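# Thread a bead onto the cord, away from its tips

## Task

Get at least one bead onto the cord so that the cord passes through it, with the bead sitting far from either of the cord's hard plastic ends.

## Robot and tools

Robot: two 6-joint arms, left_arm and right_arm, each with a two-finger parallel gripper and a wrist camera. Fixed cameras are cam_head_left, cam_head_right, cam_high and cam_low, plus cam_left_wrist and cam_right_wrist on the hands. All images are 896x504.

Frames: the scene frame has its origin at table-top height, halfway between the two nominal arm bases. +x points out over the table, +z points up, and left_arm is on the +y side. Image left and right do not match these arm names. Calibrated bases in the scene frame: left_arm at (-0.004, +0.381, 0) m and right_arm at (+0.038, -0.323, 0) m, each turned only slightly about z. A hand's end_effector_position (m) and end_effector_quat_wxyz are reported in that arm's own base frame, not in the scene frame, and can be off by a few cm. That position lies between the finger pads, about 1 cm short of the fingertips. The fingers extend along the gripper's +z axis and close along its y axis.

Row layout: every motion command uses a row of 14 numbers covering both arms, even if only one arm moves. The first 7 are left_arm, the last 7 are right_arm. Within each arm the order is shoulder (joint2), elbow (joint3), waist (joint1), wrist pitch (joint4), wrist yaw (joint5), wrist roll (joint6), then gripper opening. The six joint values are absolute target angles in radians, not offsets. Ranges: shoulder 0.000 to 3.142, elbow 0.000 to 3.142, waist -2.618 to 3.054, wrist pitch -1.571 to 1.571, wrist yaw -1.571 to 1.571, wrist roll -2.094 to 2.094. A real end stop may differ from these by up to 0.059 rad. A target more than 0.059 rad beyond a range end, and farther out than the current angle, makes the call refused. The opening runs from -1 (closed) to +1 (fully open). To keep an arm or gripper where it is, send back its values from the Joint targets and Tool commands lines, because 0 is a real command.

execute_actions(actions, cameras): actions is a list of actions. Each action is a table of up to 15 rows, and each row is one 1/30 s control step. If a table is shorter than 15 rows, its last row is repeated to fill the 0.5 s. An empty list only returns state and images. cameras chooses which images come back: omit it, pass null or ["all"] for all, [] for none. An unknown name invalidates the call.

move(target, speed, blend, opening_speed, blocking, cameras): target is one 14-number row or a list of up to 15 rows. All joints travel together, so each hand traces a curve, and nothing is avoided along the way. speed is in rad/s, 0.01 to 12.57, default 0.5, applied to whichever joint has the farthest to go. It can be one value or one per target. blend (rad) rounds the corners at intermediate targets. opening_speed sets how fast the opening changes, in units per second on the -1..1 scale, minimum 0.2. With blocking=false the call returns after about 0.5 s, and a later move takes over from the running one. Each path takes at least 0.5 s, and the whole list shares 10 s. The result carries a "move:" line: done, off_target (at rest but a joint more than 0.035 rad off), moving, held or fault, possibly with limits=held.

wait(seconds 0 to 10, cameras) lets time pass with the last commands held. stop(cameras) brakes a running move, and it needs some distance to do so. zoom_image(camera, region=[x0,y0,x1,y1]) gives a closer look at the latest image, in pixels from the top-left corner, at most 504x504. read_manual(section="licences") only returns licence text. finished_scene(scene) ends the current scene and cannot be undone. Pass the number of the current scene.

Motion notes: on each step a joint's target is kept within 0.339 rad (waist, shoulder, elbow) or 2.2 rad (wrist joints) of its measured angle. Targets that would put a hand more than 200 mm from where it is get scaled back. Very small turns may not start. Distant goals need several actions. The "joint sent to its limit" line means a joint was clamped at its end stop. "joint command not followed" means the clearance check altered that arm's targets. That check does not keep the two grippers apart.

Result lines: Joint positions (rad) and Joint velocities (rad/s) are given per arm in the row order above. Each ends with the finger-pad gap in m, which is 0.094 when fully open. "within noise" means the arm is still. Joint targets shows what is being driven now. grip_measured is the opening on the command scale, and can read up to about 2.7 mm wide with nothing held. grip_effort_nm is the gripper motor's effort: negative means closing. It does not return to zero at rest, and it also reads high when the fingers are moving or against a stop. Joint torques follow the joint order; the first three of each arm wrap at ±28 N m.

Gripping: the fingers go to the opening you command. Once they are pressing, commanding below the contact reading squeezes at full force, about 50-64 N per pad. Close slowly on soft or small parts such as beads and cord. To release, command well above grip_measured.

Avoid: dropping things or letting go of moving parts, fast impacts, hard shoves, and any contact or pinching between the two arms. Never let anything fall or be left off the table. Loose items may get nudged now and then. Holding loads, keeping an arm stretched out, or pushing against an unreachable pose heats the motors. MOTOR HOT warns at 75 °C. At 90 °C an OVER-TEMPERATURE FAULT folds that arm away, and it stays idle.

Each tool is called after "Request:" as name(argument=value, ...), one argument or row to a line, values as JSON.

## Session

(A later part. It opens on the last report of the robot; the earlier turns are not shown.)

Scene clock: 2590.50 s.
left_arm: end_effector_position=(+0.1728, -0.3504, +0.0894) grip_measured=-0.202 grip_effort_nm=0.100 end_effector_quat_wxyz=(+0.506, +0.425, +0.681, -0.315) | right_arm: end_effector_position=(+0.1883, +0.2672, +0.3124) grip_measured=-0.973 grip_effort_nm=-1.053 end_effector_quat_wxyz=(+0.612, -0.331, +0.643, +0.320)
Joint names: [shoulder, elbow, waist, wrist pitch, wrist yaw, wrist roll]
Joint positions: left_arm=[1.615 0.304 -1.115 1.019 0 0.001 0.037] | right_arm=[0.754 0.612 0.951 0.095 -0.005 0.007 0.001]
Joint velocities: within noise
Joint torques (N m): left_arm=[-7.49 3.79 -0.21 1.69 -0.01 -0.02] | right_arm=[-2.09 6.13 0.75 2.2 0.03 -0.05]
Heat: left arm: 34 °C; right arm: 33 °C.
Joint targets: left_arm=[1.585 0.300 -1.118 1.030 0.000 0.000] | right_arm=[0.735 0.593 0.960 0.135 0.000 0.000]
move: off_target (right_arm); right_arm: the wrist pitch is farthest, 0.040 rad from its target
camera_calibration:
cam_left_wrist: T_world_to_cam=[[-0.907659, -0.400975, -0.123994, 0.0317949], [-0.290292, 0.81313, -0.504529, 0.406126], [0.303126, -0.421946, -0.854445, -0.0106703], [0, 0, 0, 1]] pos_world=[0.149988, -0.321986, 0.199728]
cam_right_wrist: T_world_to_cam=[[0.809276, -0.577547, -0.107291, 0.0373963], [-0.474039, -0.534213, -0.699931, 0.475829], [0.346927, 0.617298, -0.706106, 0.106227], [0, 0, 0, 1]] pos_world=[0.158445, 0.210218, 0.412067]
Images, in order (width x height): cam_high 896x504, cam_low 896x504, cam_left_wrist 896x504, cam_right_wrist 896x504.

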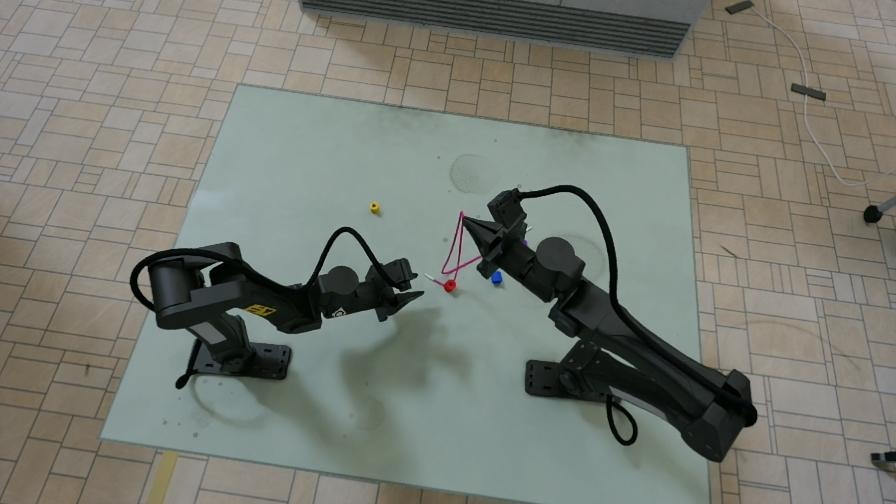

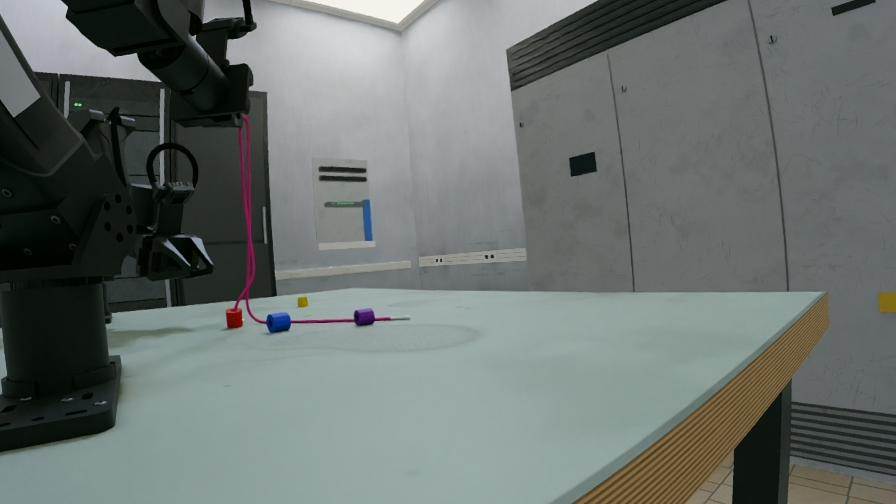

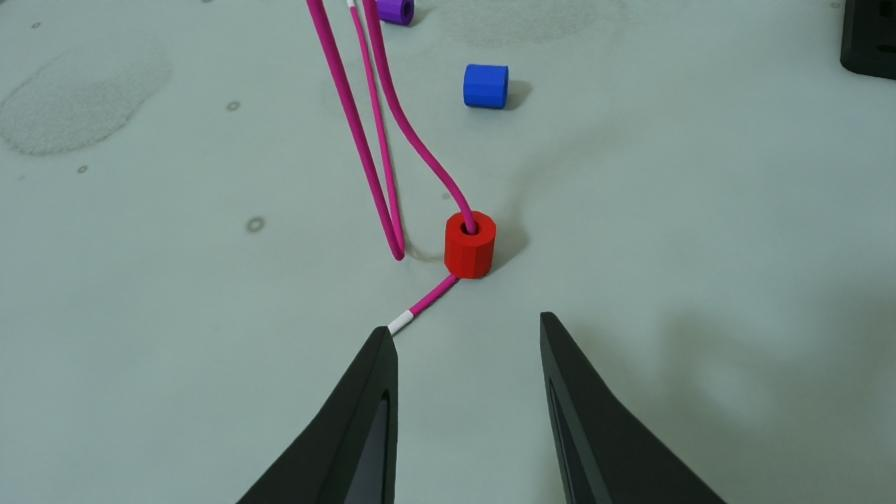

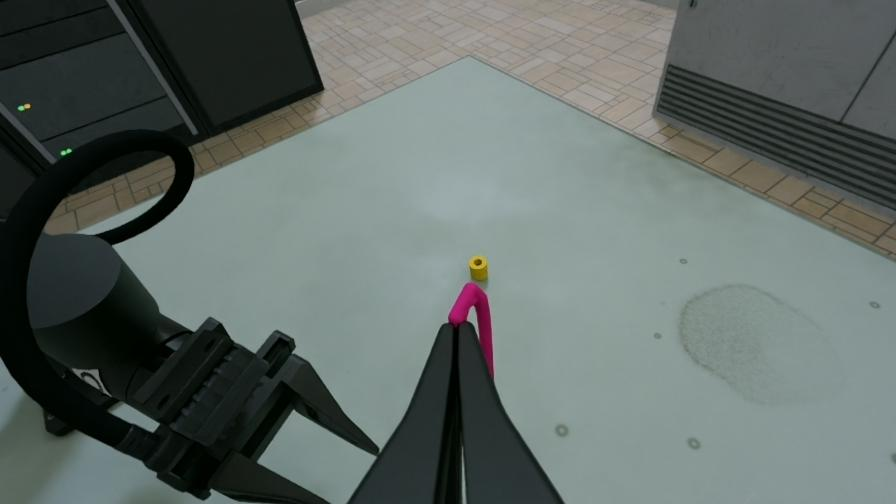

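Request:
move(
  target=[
    [1.585, 0.300, -1.118, 1.03, 0.0, 0.0, -0.2, 1.824, 1.163, 0.692, -0.525, 0.0, 0.0, -1.0],
    [1.585, 0.300, -1.118, 1.03, 0.0, 0.0, -0.2, 1.824, 1.163, 0.692, -0.525, 0.0, 0.0, -0.4],
    [1.585, 0.300, -1.118, 1.03, 0.0, 0.0, -0.2, 1.3, 1.2, 0.60, -0.6, 0.0, 0.0, -0.4],
  ],
  speed=[0.3, 0.3, 0.4],
  opening_speed=0.6,
)

Request:
zoom_image(
  camera="cam_high",
  region=[380, 180, 600, 320],
)

Request:
zoom_image(
  camera="cam_left_wrist",
  region=[250, 150, 550, 400],
)

Scene clock: 2620.80 s.
left_arm: end_effector_position=(+0.1727, -0.3503, +0.0892) grip_measured=-0.202 grip_effort_nm=0.095 end_effector_quat_wxyz=(+0.506, +0.425, +0.681, -0.315) | right_arm: end_effector_position=(+0.3164, +0.2222, +0.2248) grip_measured=-0.403 grip_effort_nm=0.134 end_effector_quat_wxyz=(+0.378, -0.273, +0.876, +0.122)
Joint names: [shoulder, elbow, waist, wrist pitch, wrist yaw, wrist roll]
Joint positions: left_arm=[1.615 0.304 -1.115 1.018 0 0.001 0.037] | right_arm=[1.319 1.161 0.608 -0.597 -0.005 0.005 0.028]
Joint velocities: within noise
Joint torques (N m): left_arm=[-7.49 3.78 -0.23 1.67 -0.01 -0.02] | right_arm=[-6.3 10.17 -0.68 1.37 0.03 -0.04]
Heat: left arm: 33 °C; right arm: 33 °C.
Joint targets: left_arm=[1.585 0.300 -1.118 1.030 0.000 0.000] | right_arm=[1.300 1.200 0.600 -0.600 0.000 0.000]
move: off_target (right_arm); target 2's new numbers were sent with right_arm's elbow 0.044 rad from that target; right_arm: the elbow is farthest, 0.039 rad from its target
camera_calibration:
cam_left_wrist: T_world_to_cam=[[-0.907709, -0.400883, -0.123921, 0.0318835], [-0.290568, 0.813602, -0.503609, 0.406065], [0.30271, -0.421123, -0.854998, -0.0104337], [0, 0, 0, 1]] pos_world=[0.150089, -0.321987, 0.199528]
cam_right_wrist: T_world_to_cam=[[0.511009, -0.85583, -0.0801598, 0.0484989], [-0.859352, -0.506525, -0.0703254, 0.425403], [0.0195835, 0.104822, -0.994298, 0.309929], [0, 0, 0, 1]] pos_world=[0.334718, 0.224497, 0.341966]

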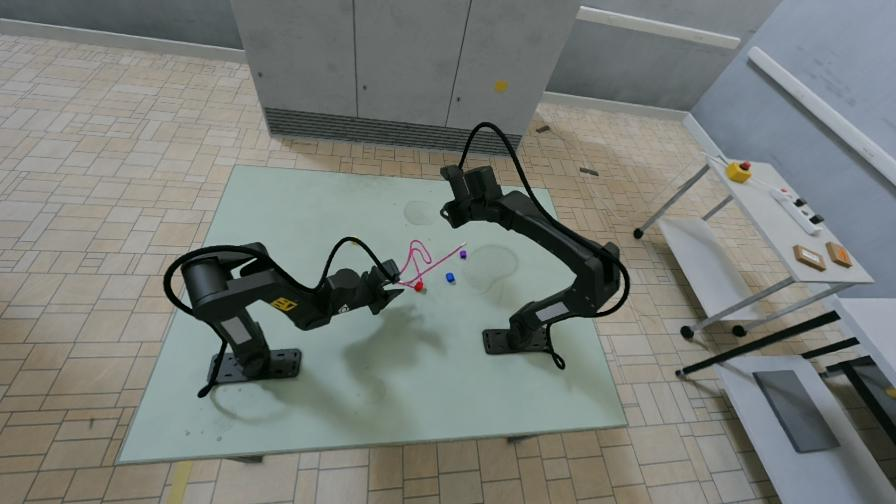

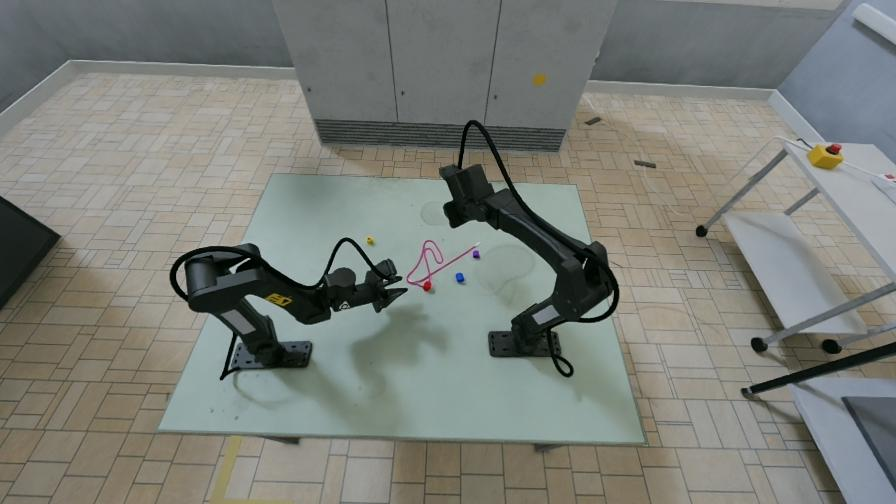

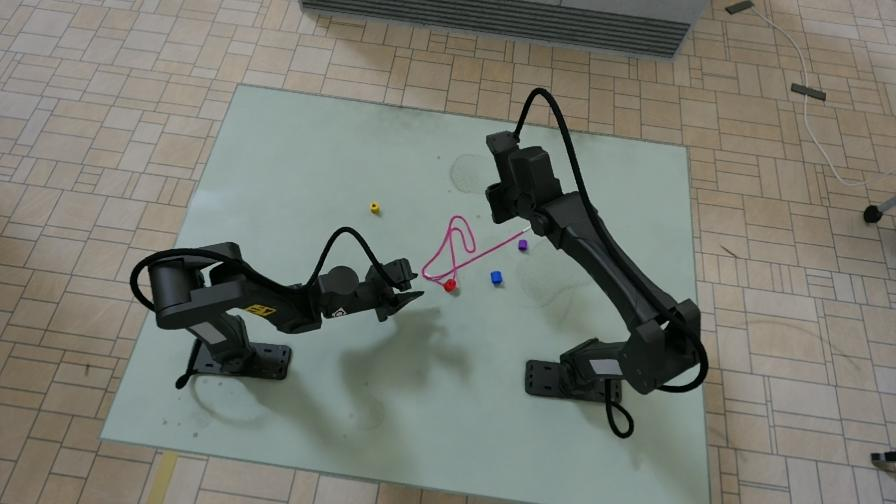

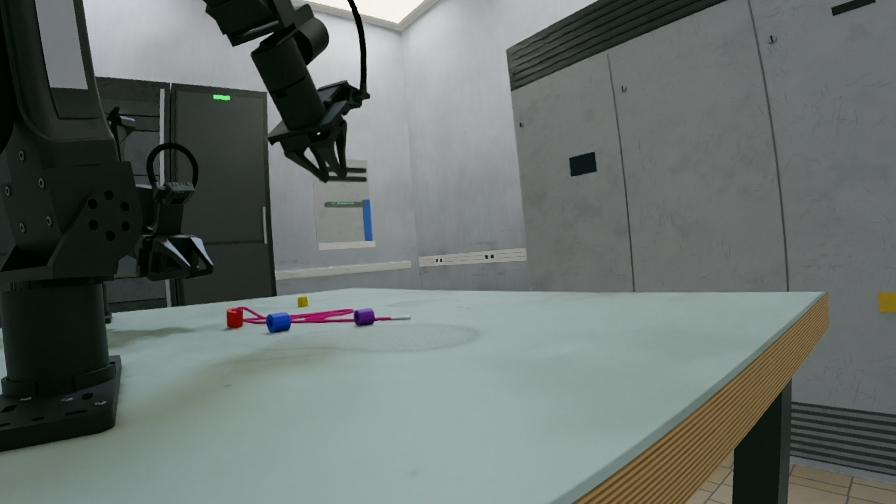

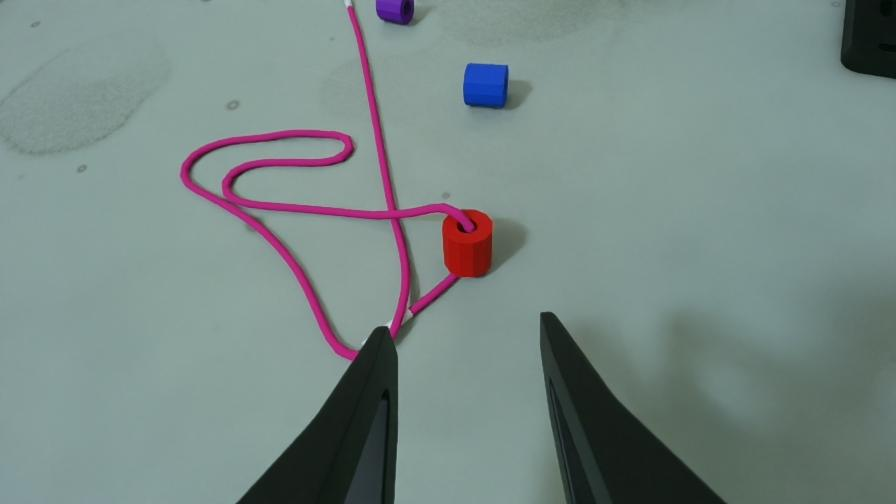

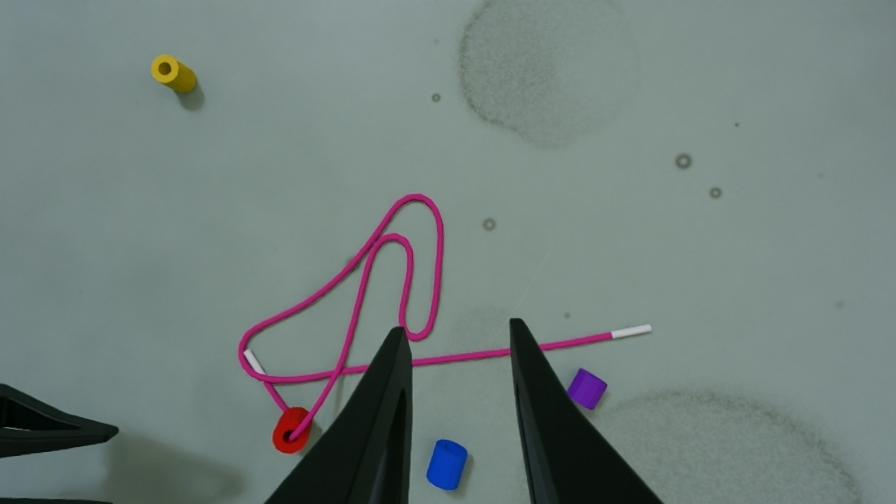

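Scaled by 2.291 from the camera's 896x504 image, which has a finer 1280x720 frame.

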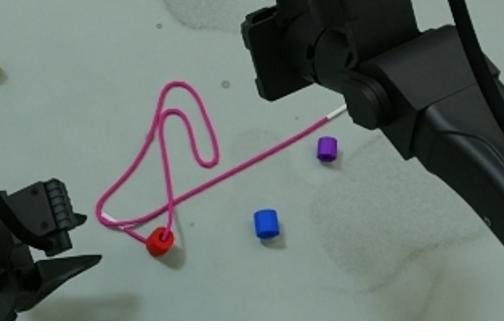

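Scaled by 1.680 from the camera's 896x504 image, which has a finer 1280x720 frame.

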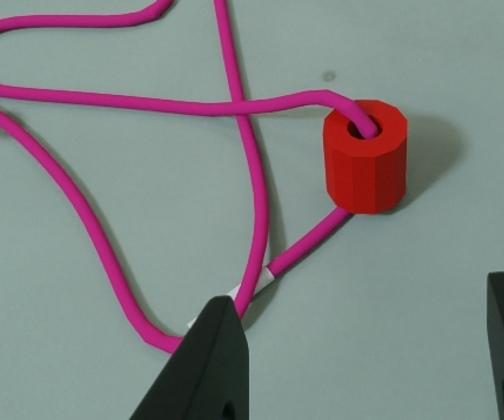

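Request:
zoom_image(
  camera="cam_right_wrist",
  region=[410, 420, 490, 500],
)

Request:
zoom_image(
  camera="cam_left_wrist",
  region=[450, 50, 530, 130],
)

Scaled by 6.300 from the camera's 896x504 image, which has a finer 1280x720 frame.

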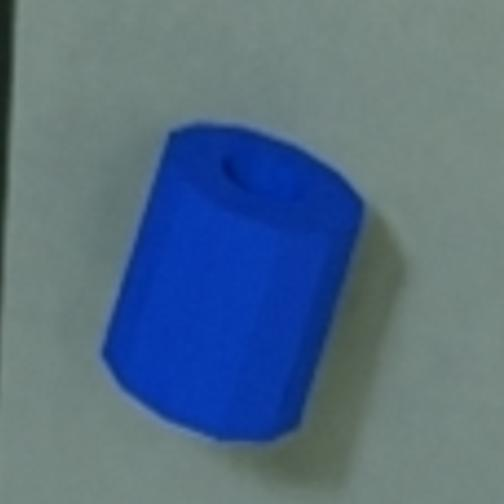

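Scaled by 6.300 from the camera's 896x504 image, which has a finer 1280x720 frame.

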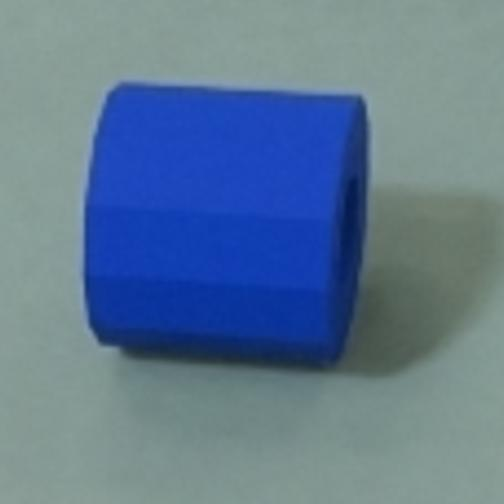

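Request:
move(
  target=[1.585, 0.300, -1.118, 1.03, 0.0, 0.0, -0.2, 1.655, 1.31, 0.707, -1.213, 0.0, 0.446, 0.2],
  speed=0.5,
  opening_speed=1.0,
  cameras=["cam_right_wrist", "cam_low"],
)

Scene clock: 2920.60 s.
left_arm: end_effector_position=(+0.1727, -0.3503, +0.0892) grip_measured=-0.202 grip_effort_nm=0.095 end_effector_quat_wxyz=(+0.506, +0.425, +0.681, -0.315) | right_arm: end_effector_position=(+0.2182, +0.1862, +0.0976) grip_measured=+0.197 grip_effort_nm=0.139 end_effector_quat_wxyz=(-0.006, -0.130, +0.991, -0.001)
Joint names: [shoulder, elbow, waist, wrist pitch, wrist yaw, wrist roll]
Joint positions: left_arm=[1.615 0.304 -1.115 1.018 0 0.001 0.037] | right_arm=[1.647 1.264 0.7 -1.199 -0.005 0.439 0.056]
Joint velocities: within noise
Joint torques (N m): left_arm=[-7.49 3.78 -0.21 1.66 -0.01 -0.02] | right_arm=[-6.05 9.46 0.65 -0.13 0.03 0.06]
Heat: left arm: 34 °C; right arm: 30 °C.
Joint targets: left_arm=[1.585 0.300 -1.118 1.030 0.000 0.000] | right_arm=[1.655 1.310 0.707 -1.213 0.000 0.446]
move: off_target (right_arm); right_arm: the elbow is farthest, 0.046 rad from its target
camera_calibration:
cam_right_wrist: T_world_to_cam=[[0.159602, -0.98718, 0.00165781, 0.150764], [-0.71935, -0.11515, 0.685037, 0.136645], [-0.676064, -0.110526, -0.728507, 0.355114], [0, 0, 0, 1]] pos_world=[0.314313, 0.203815, 0.164847]
Images, in order (width x height): cam_low 896x504, cam_right_wrist 896x504.

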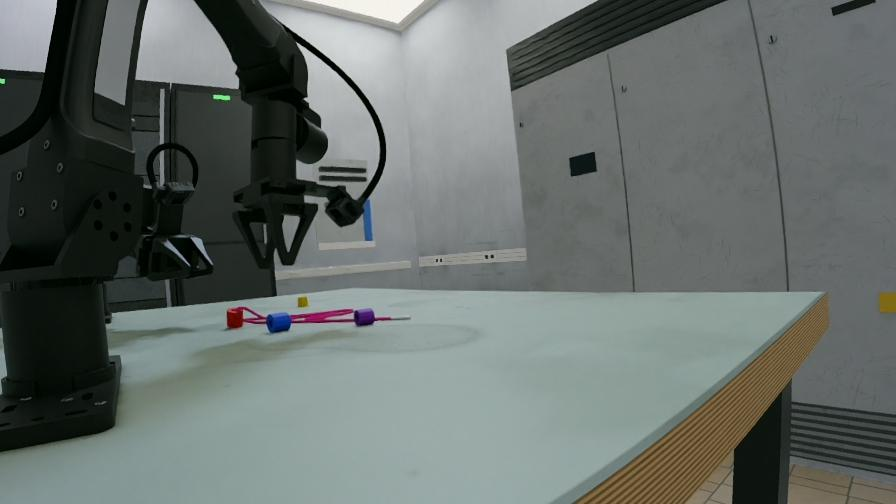

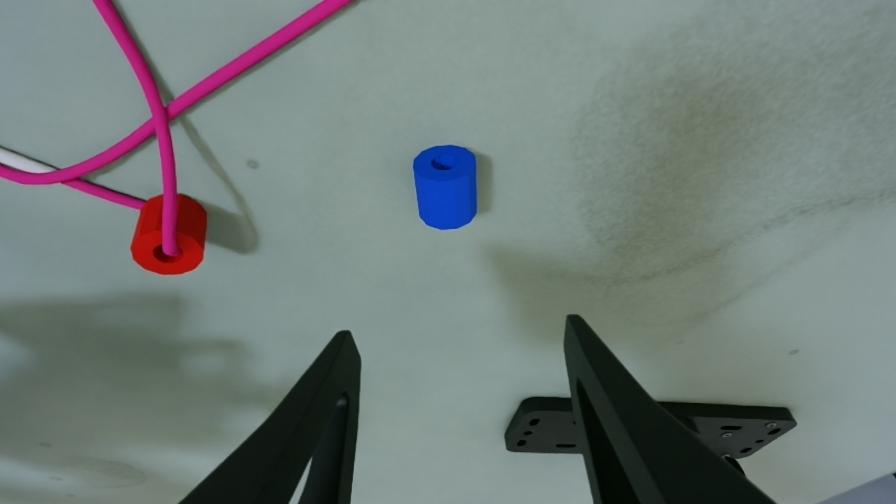

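Request:
move(
  target=[
    [1.585, 0.300, -1.118, 1.03, 0.0, 0.0, -0.2, 1.70, 1.19, 0.689, -1.08, 0.0, 0.446, 0.2],
    [1.585, 0.300, -1.118, 1.03, 0.0, 0.0, -0.2, 1.766, 1.056, 0.689, -0.877, 0.0, 0.446, 0.2],
  ],
  speed=[0.3, 0.2],
  cameras=["cam_right_wrist", "cam_low"],
)

Request:
zoom_image(
  camera="cam_low",
  region=[220, 240, 340, 345],
)

Scene clock: 2942.60 s.
left_arm: end_effector_position=(+0.1727, -0.3503, +0.0892) grip_measured=-0.202 grip_effort_nm=0.095 end_effector_quat_wxyz=(+0.506, +0.425, +0.681, -0.315) | right_arm: end_effector_position=(+0.2224, +0.1897, +0.0217) grip_measured=+0.197 grip_effort_nm=0.134 end_effector_quat_wxyz=(-0.007, -0.130, +0.992, -0.002)
Joint names: [shoulder, elbow, waist, wrist pitch, wrist yaw, wrist roll]
Joint positions: left_arm=[1.615 0.304 -1.115 1.018 0 0.001 0.037] | right_arm=[1.754 1.071 0.7 -0.902 -0.005 0.439 0.056]
Joint velocities: within noise
Joint torques (N m): left_arm=[-7.49 3.79 -0.23 1.67 -0.01 -0.02] | right_arm=[-6.32 4.25 -0.94 0.26 0.04 0.09]
Heat: left arm: 34 °C; right arm: 27 °C.
Joint targets: left_arm=[1.585 0.300 -1.118 1.030 0.000 0.000] | right_arm=[1.766 1.056 0.689 -0.877 0.000 0.446]
move: done
camera_calibration:
cam_right_wrist: T_world_to_cam=[[0.158877, -0.987292, 0.00351506, 0.153738], [-0.717645, -0.113038, 0.687174, 0.191248], [-0.678044, -0.111699, -0.726484, 0.303663], [0, 0, 0, 1]] pos_world=[0.31872, 0.207322, 0.0886452]
Images, in order (width x height): cam_low 896x504, cam_right_wrist 896x504.

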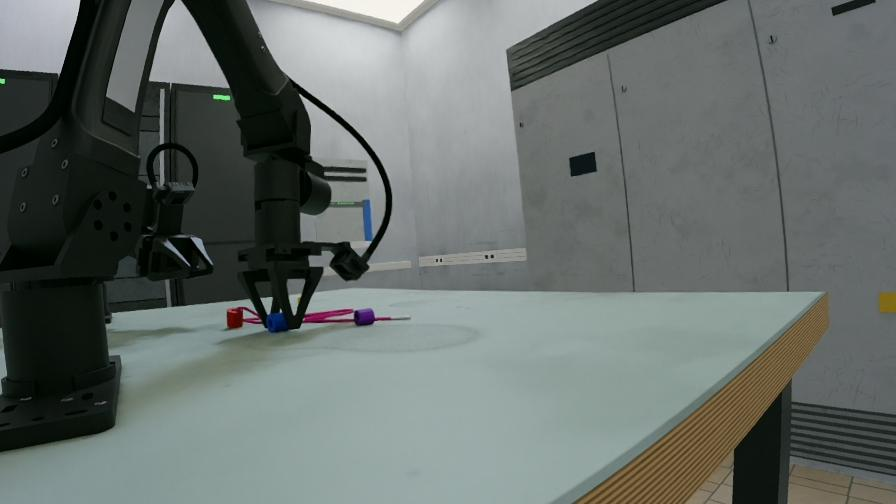

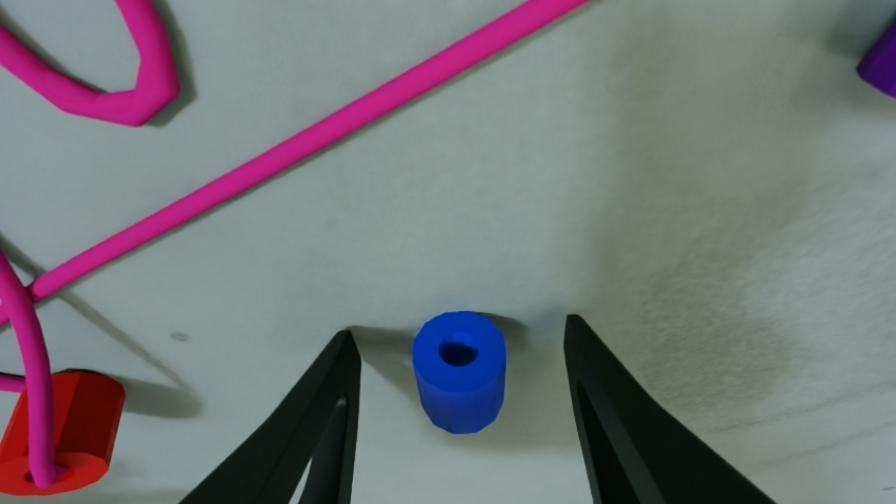

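Scaled by 4.200 from the camera's 896x504 image, which has a finer 1280x720 frame.

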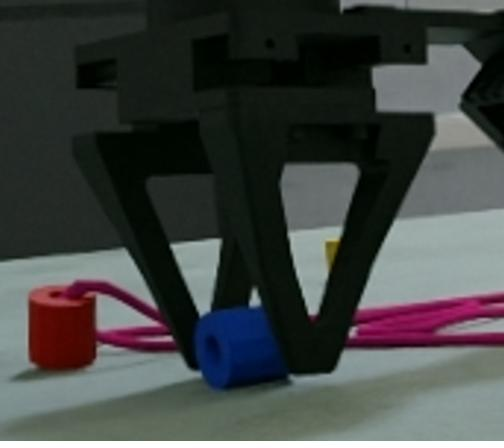

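Request:
move(
  target=[
    [1.585, 0.300, -1.118, 1.03, 0.0, 0.0, -0.2, 1.683, 1.009, 0.727, -0.870, 0.0, 0.463, 0.2],
    [1.585, 0.300, -1.118, 1.03, 0.0, 0.0, -0.2, 1.683, 1.009, 0.727, -0.870, 0.0, 0.463, -0.75],
  ],
  speed=[0.1, 0.1],
  opening_speed=0.5,
  cameras=["cam_right_wrist", "cam_low"],
)

Request:
zoom_image(
  camera="cam_low",
  region=[220, 240, 340, 345],
)

Scene clock: 2972.90 s.
left_arm: end_effector_position=(+0.1727, -0.3503, +0.0892) grip_measured=-0.202 grip_effort_nm=0.095 end_effector_quat_wxyz=(+0.506, +0.425, +0.681, -0.315) | right_arm: end_effector_position=(+0.2123, +0.1885, +0.0207) grip_measured=-0.534 grip_effort_nm=-1.057 end_effector_quat_wxyz=(-0.005, -0.131, +0.991, +0.000)
Joint names: [shoulder, elbow, waist, wrist pitch, wrist yaw, wrist roll]
Joint positions: left_arm=[1.615 0.304 -1.115 1.018 0 0.001 0.037] | right_arm=[1.72 1.026 0.719 -0.884 -0.006 0.457 0.022]
Joint velocities: within noise
Joint torques (N m): left_arm=[-7.47 3.77 -0.24 1.66 -0.01 -0.01] | right_arm=[-9.85 4.12 0.68 0.14 0.05 0.08]
Heat: left arm: 34 °C; right arm: 26 °C.
Joint targets: left_arm=[1.585 0.300 -1.118 1.030 0.000 0.000] | right_arm=[1.683 1.009 0.727 -0.870 0.000 0.463]
move: off_target (right_arm); target 2's new numbers were sent with right_arm's shoulder 0.037 rad from that target; right_arm: the shoulder is farthest, 0.037 rad from its target
camera_calibration:
cam_right_wrist: T_world_to_cam=[[0.160666, -0.987008, -0.00109766, 0.153909], [-0.720705, -0.118076, 0.683113, 0.186237], [-0.674368, -0.108962, -0.730312, 0.294666], [0, 0, 0, 1]] pos_world=[0.308207, 0.206007, 0.0881467]
Images, in order (width x height): cam_low 896x504, cam_right_wrist 896x504.

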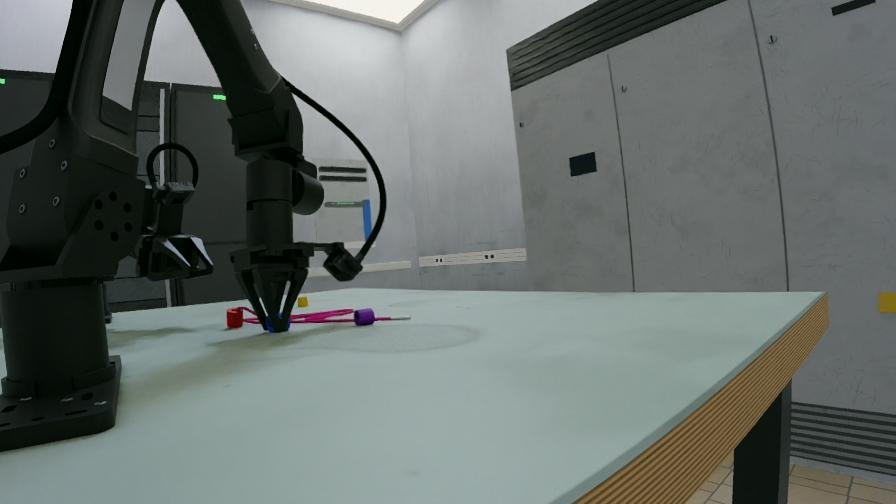

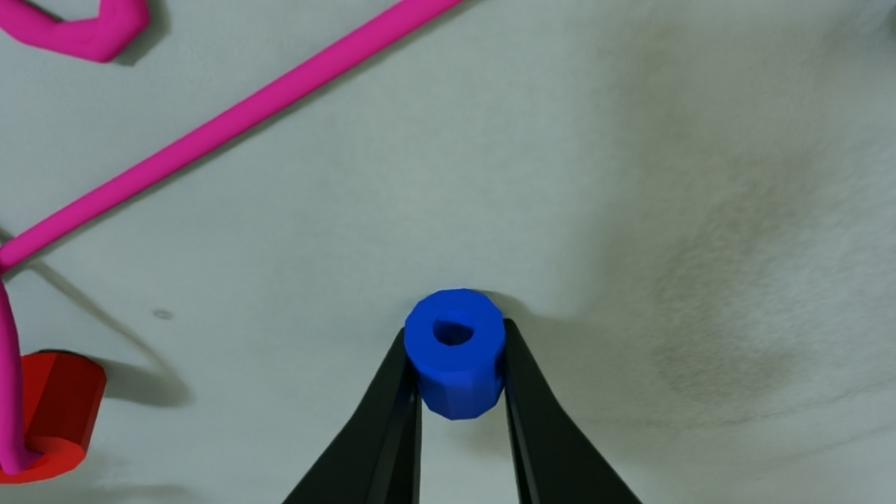

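Scaled by 4.200 from the camera's 896x504 image, which has a finer 1280x720 frame.

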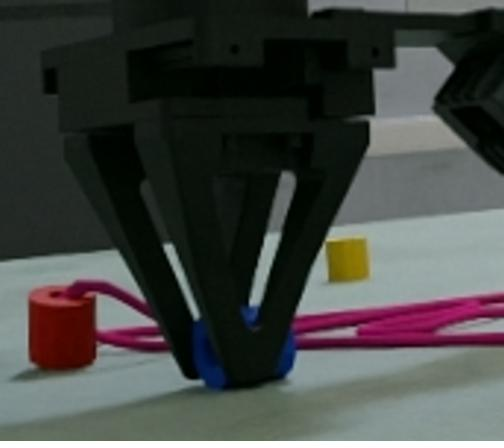

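Request:
move(
  target=[
    [1.585, 0.300, -1.118, 1.03, 0.0, 0.0, -0.2, 1.60, 1.285, 0.727, -1.213, 0.0, 0.463, -0.75],
    [1.335, 0.905, -1.029, 0.475, 0.0, 0.0, -0.2, 1.45, 0.76, 0.86, -0.10, 0.0, 0.23, -0.75],
    [1.335, 0.905, -1.029, 0.475, 0.0, 0.0, -0.2, 1.265, 0.213, 0.997, 0.942, 0.0, 0.0, -0.75],
  ],
  speed=[0.3, 0.5, 0.5],
  blend=[0.05, 0.1, 0],
)

Request:
zoom_image(
  camera="cam_low",
  region=[140, 80, 340, 300],
)

Request:
zoom_image(
  camera="cam_high",
  region=[380, 160, 540, 300],
)

Scene clock: 3002.17 s.
left_arm: end_effector_position=(+0.2341, -0.3952, +0.3055) grip_measured=-0.202 grip_effort_nm=0.095 end_effector_quat_wxyz=(+0.604, +0.357, +0.624, -0.345) | right_arm: end_effector_position=(+0.1987, +0.3055, +0.1488) grip_measured=-0.534 grip_effort_nm=-1.053 end_effector_quat_wxyz=(+0.569, -0.360, +0.670, +0.312)
Joint names: [shoulder, elbow, waist, wrist pitch, wrist yaw, wrist roll]
Joint positions: left_arm=[1.368 0.873 -1.038 0.461 0 0.001 0.037] | right_arm=[1.29 0.23 0.989 0.902 -0.006 0.007 0.022]
Joint velocities: within noise
Joint torques (N m): left_arm=[-8.03 8.99 0.73 1.68 -0.01 -0.02] | right_arm=[-5.07 4.53 0.81 2.2 0.04 -0.07]
Heat: left arm: 34 °C; right arm: 27 °C.
Joint targets: left_arm=[1.335 0.905 -1.029 0.475 0.000 0.000] | right_arm=[1.265 0.213 0.997 0.942 0.000 0.000]
move: off_target (right_arm); right_arm: the wrist pitch is farthest, 0.040 rad from its target
camera_calibration:
cam_left_wrist: T_world_to_cam=[[-0.857342, -0.498103, -0.129835, 0.0479115], [-0.271855, 0.652337, -0.707496, 0.563591], [0.437103, -0.57127, -0.694688, -0.00274702], [0, 0, 0, 1]] pos_world=[0.195493, -0.345356, 0.403051]
cam_right_wrist: T_world_to_cam=[[0.82413, -0.556251, -0.106746, 0.0239614], [-0.493624, -0.612949, -0.616951, 0.402263], [0.277749, 0.56114, -0.779729, 0.00533432], [0, 0, 0, 1]] pos_world=[0.177338, 0.256902, 0.254893]

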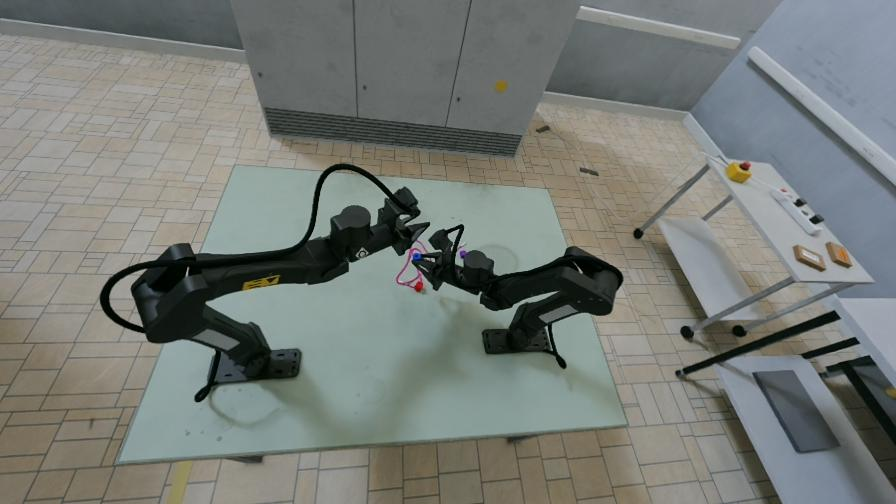

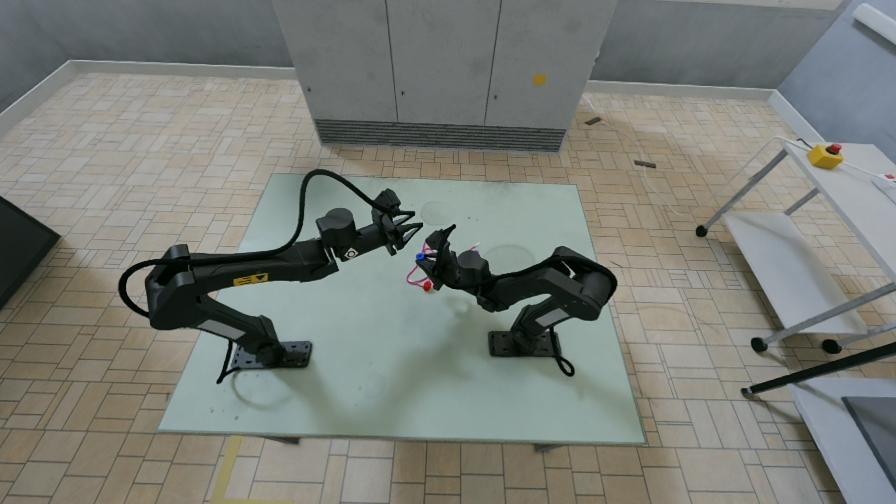

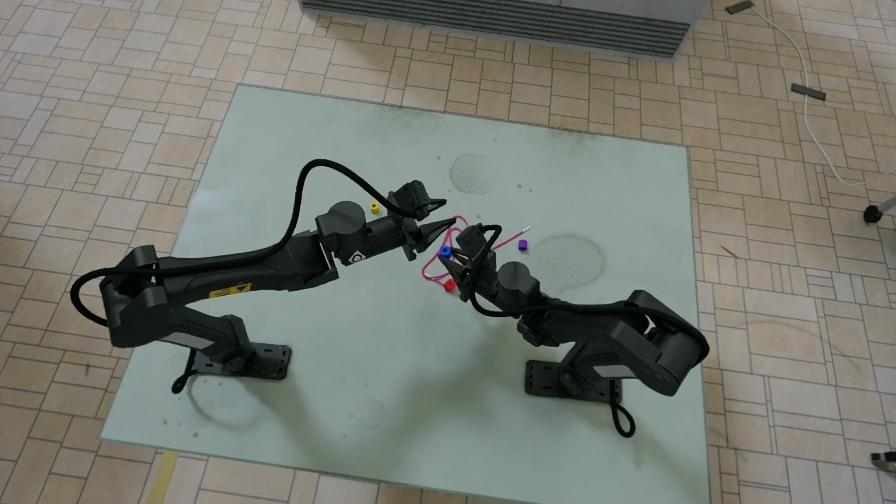

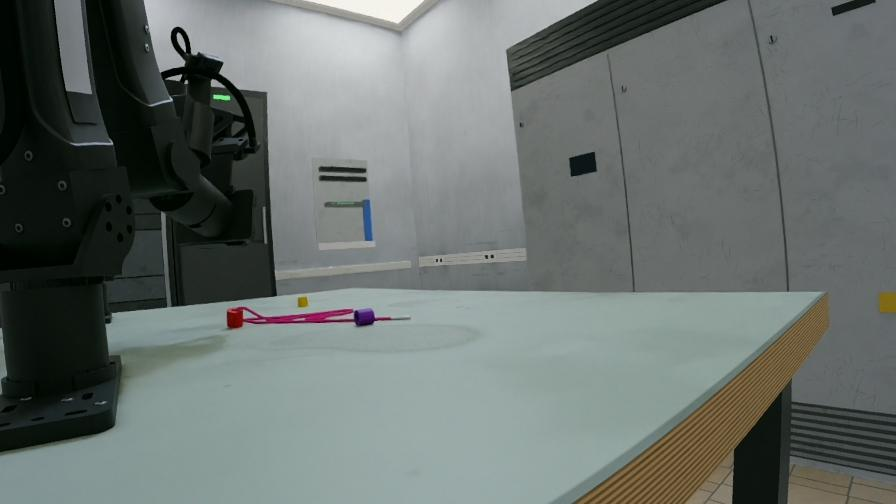

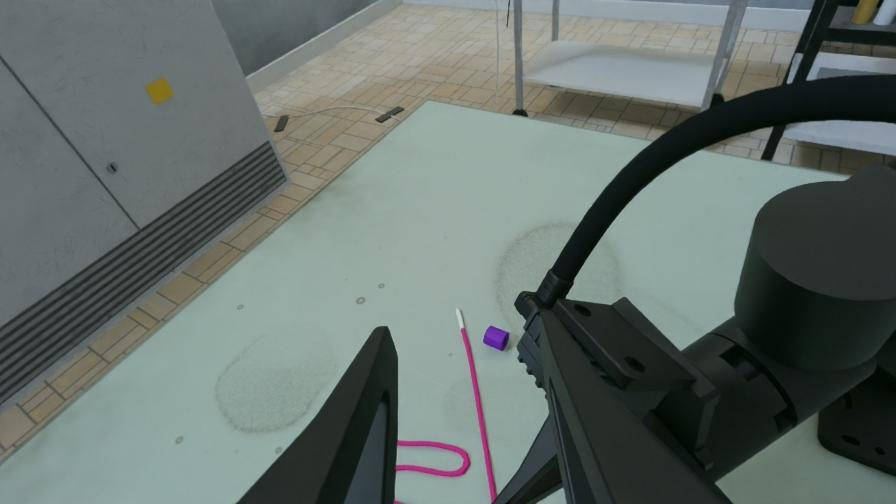

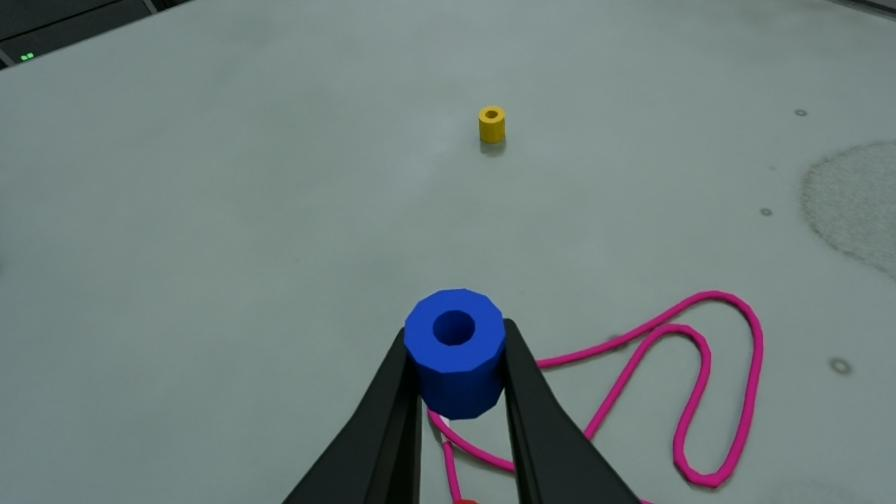

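Scaled by 2.291 from the camera's 896x504 image, which has a finer 1280x720 frame.

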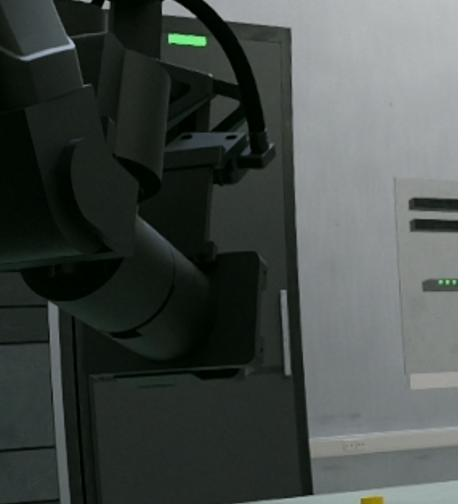

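Scaled by 3.150 from the camera's 896x504 image, which has a finer 1280x720 frame.

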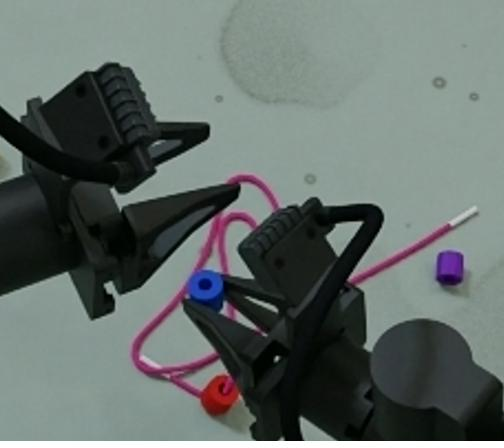

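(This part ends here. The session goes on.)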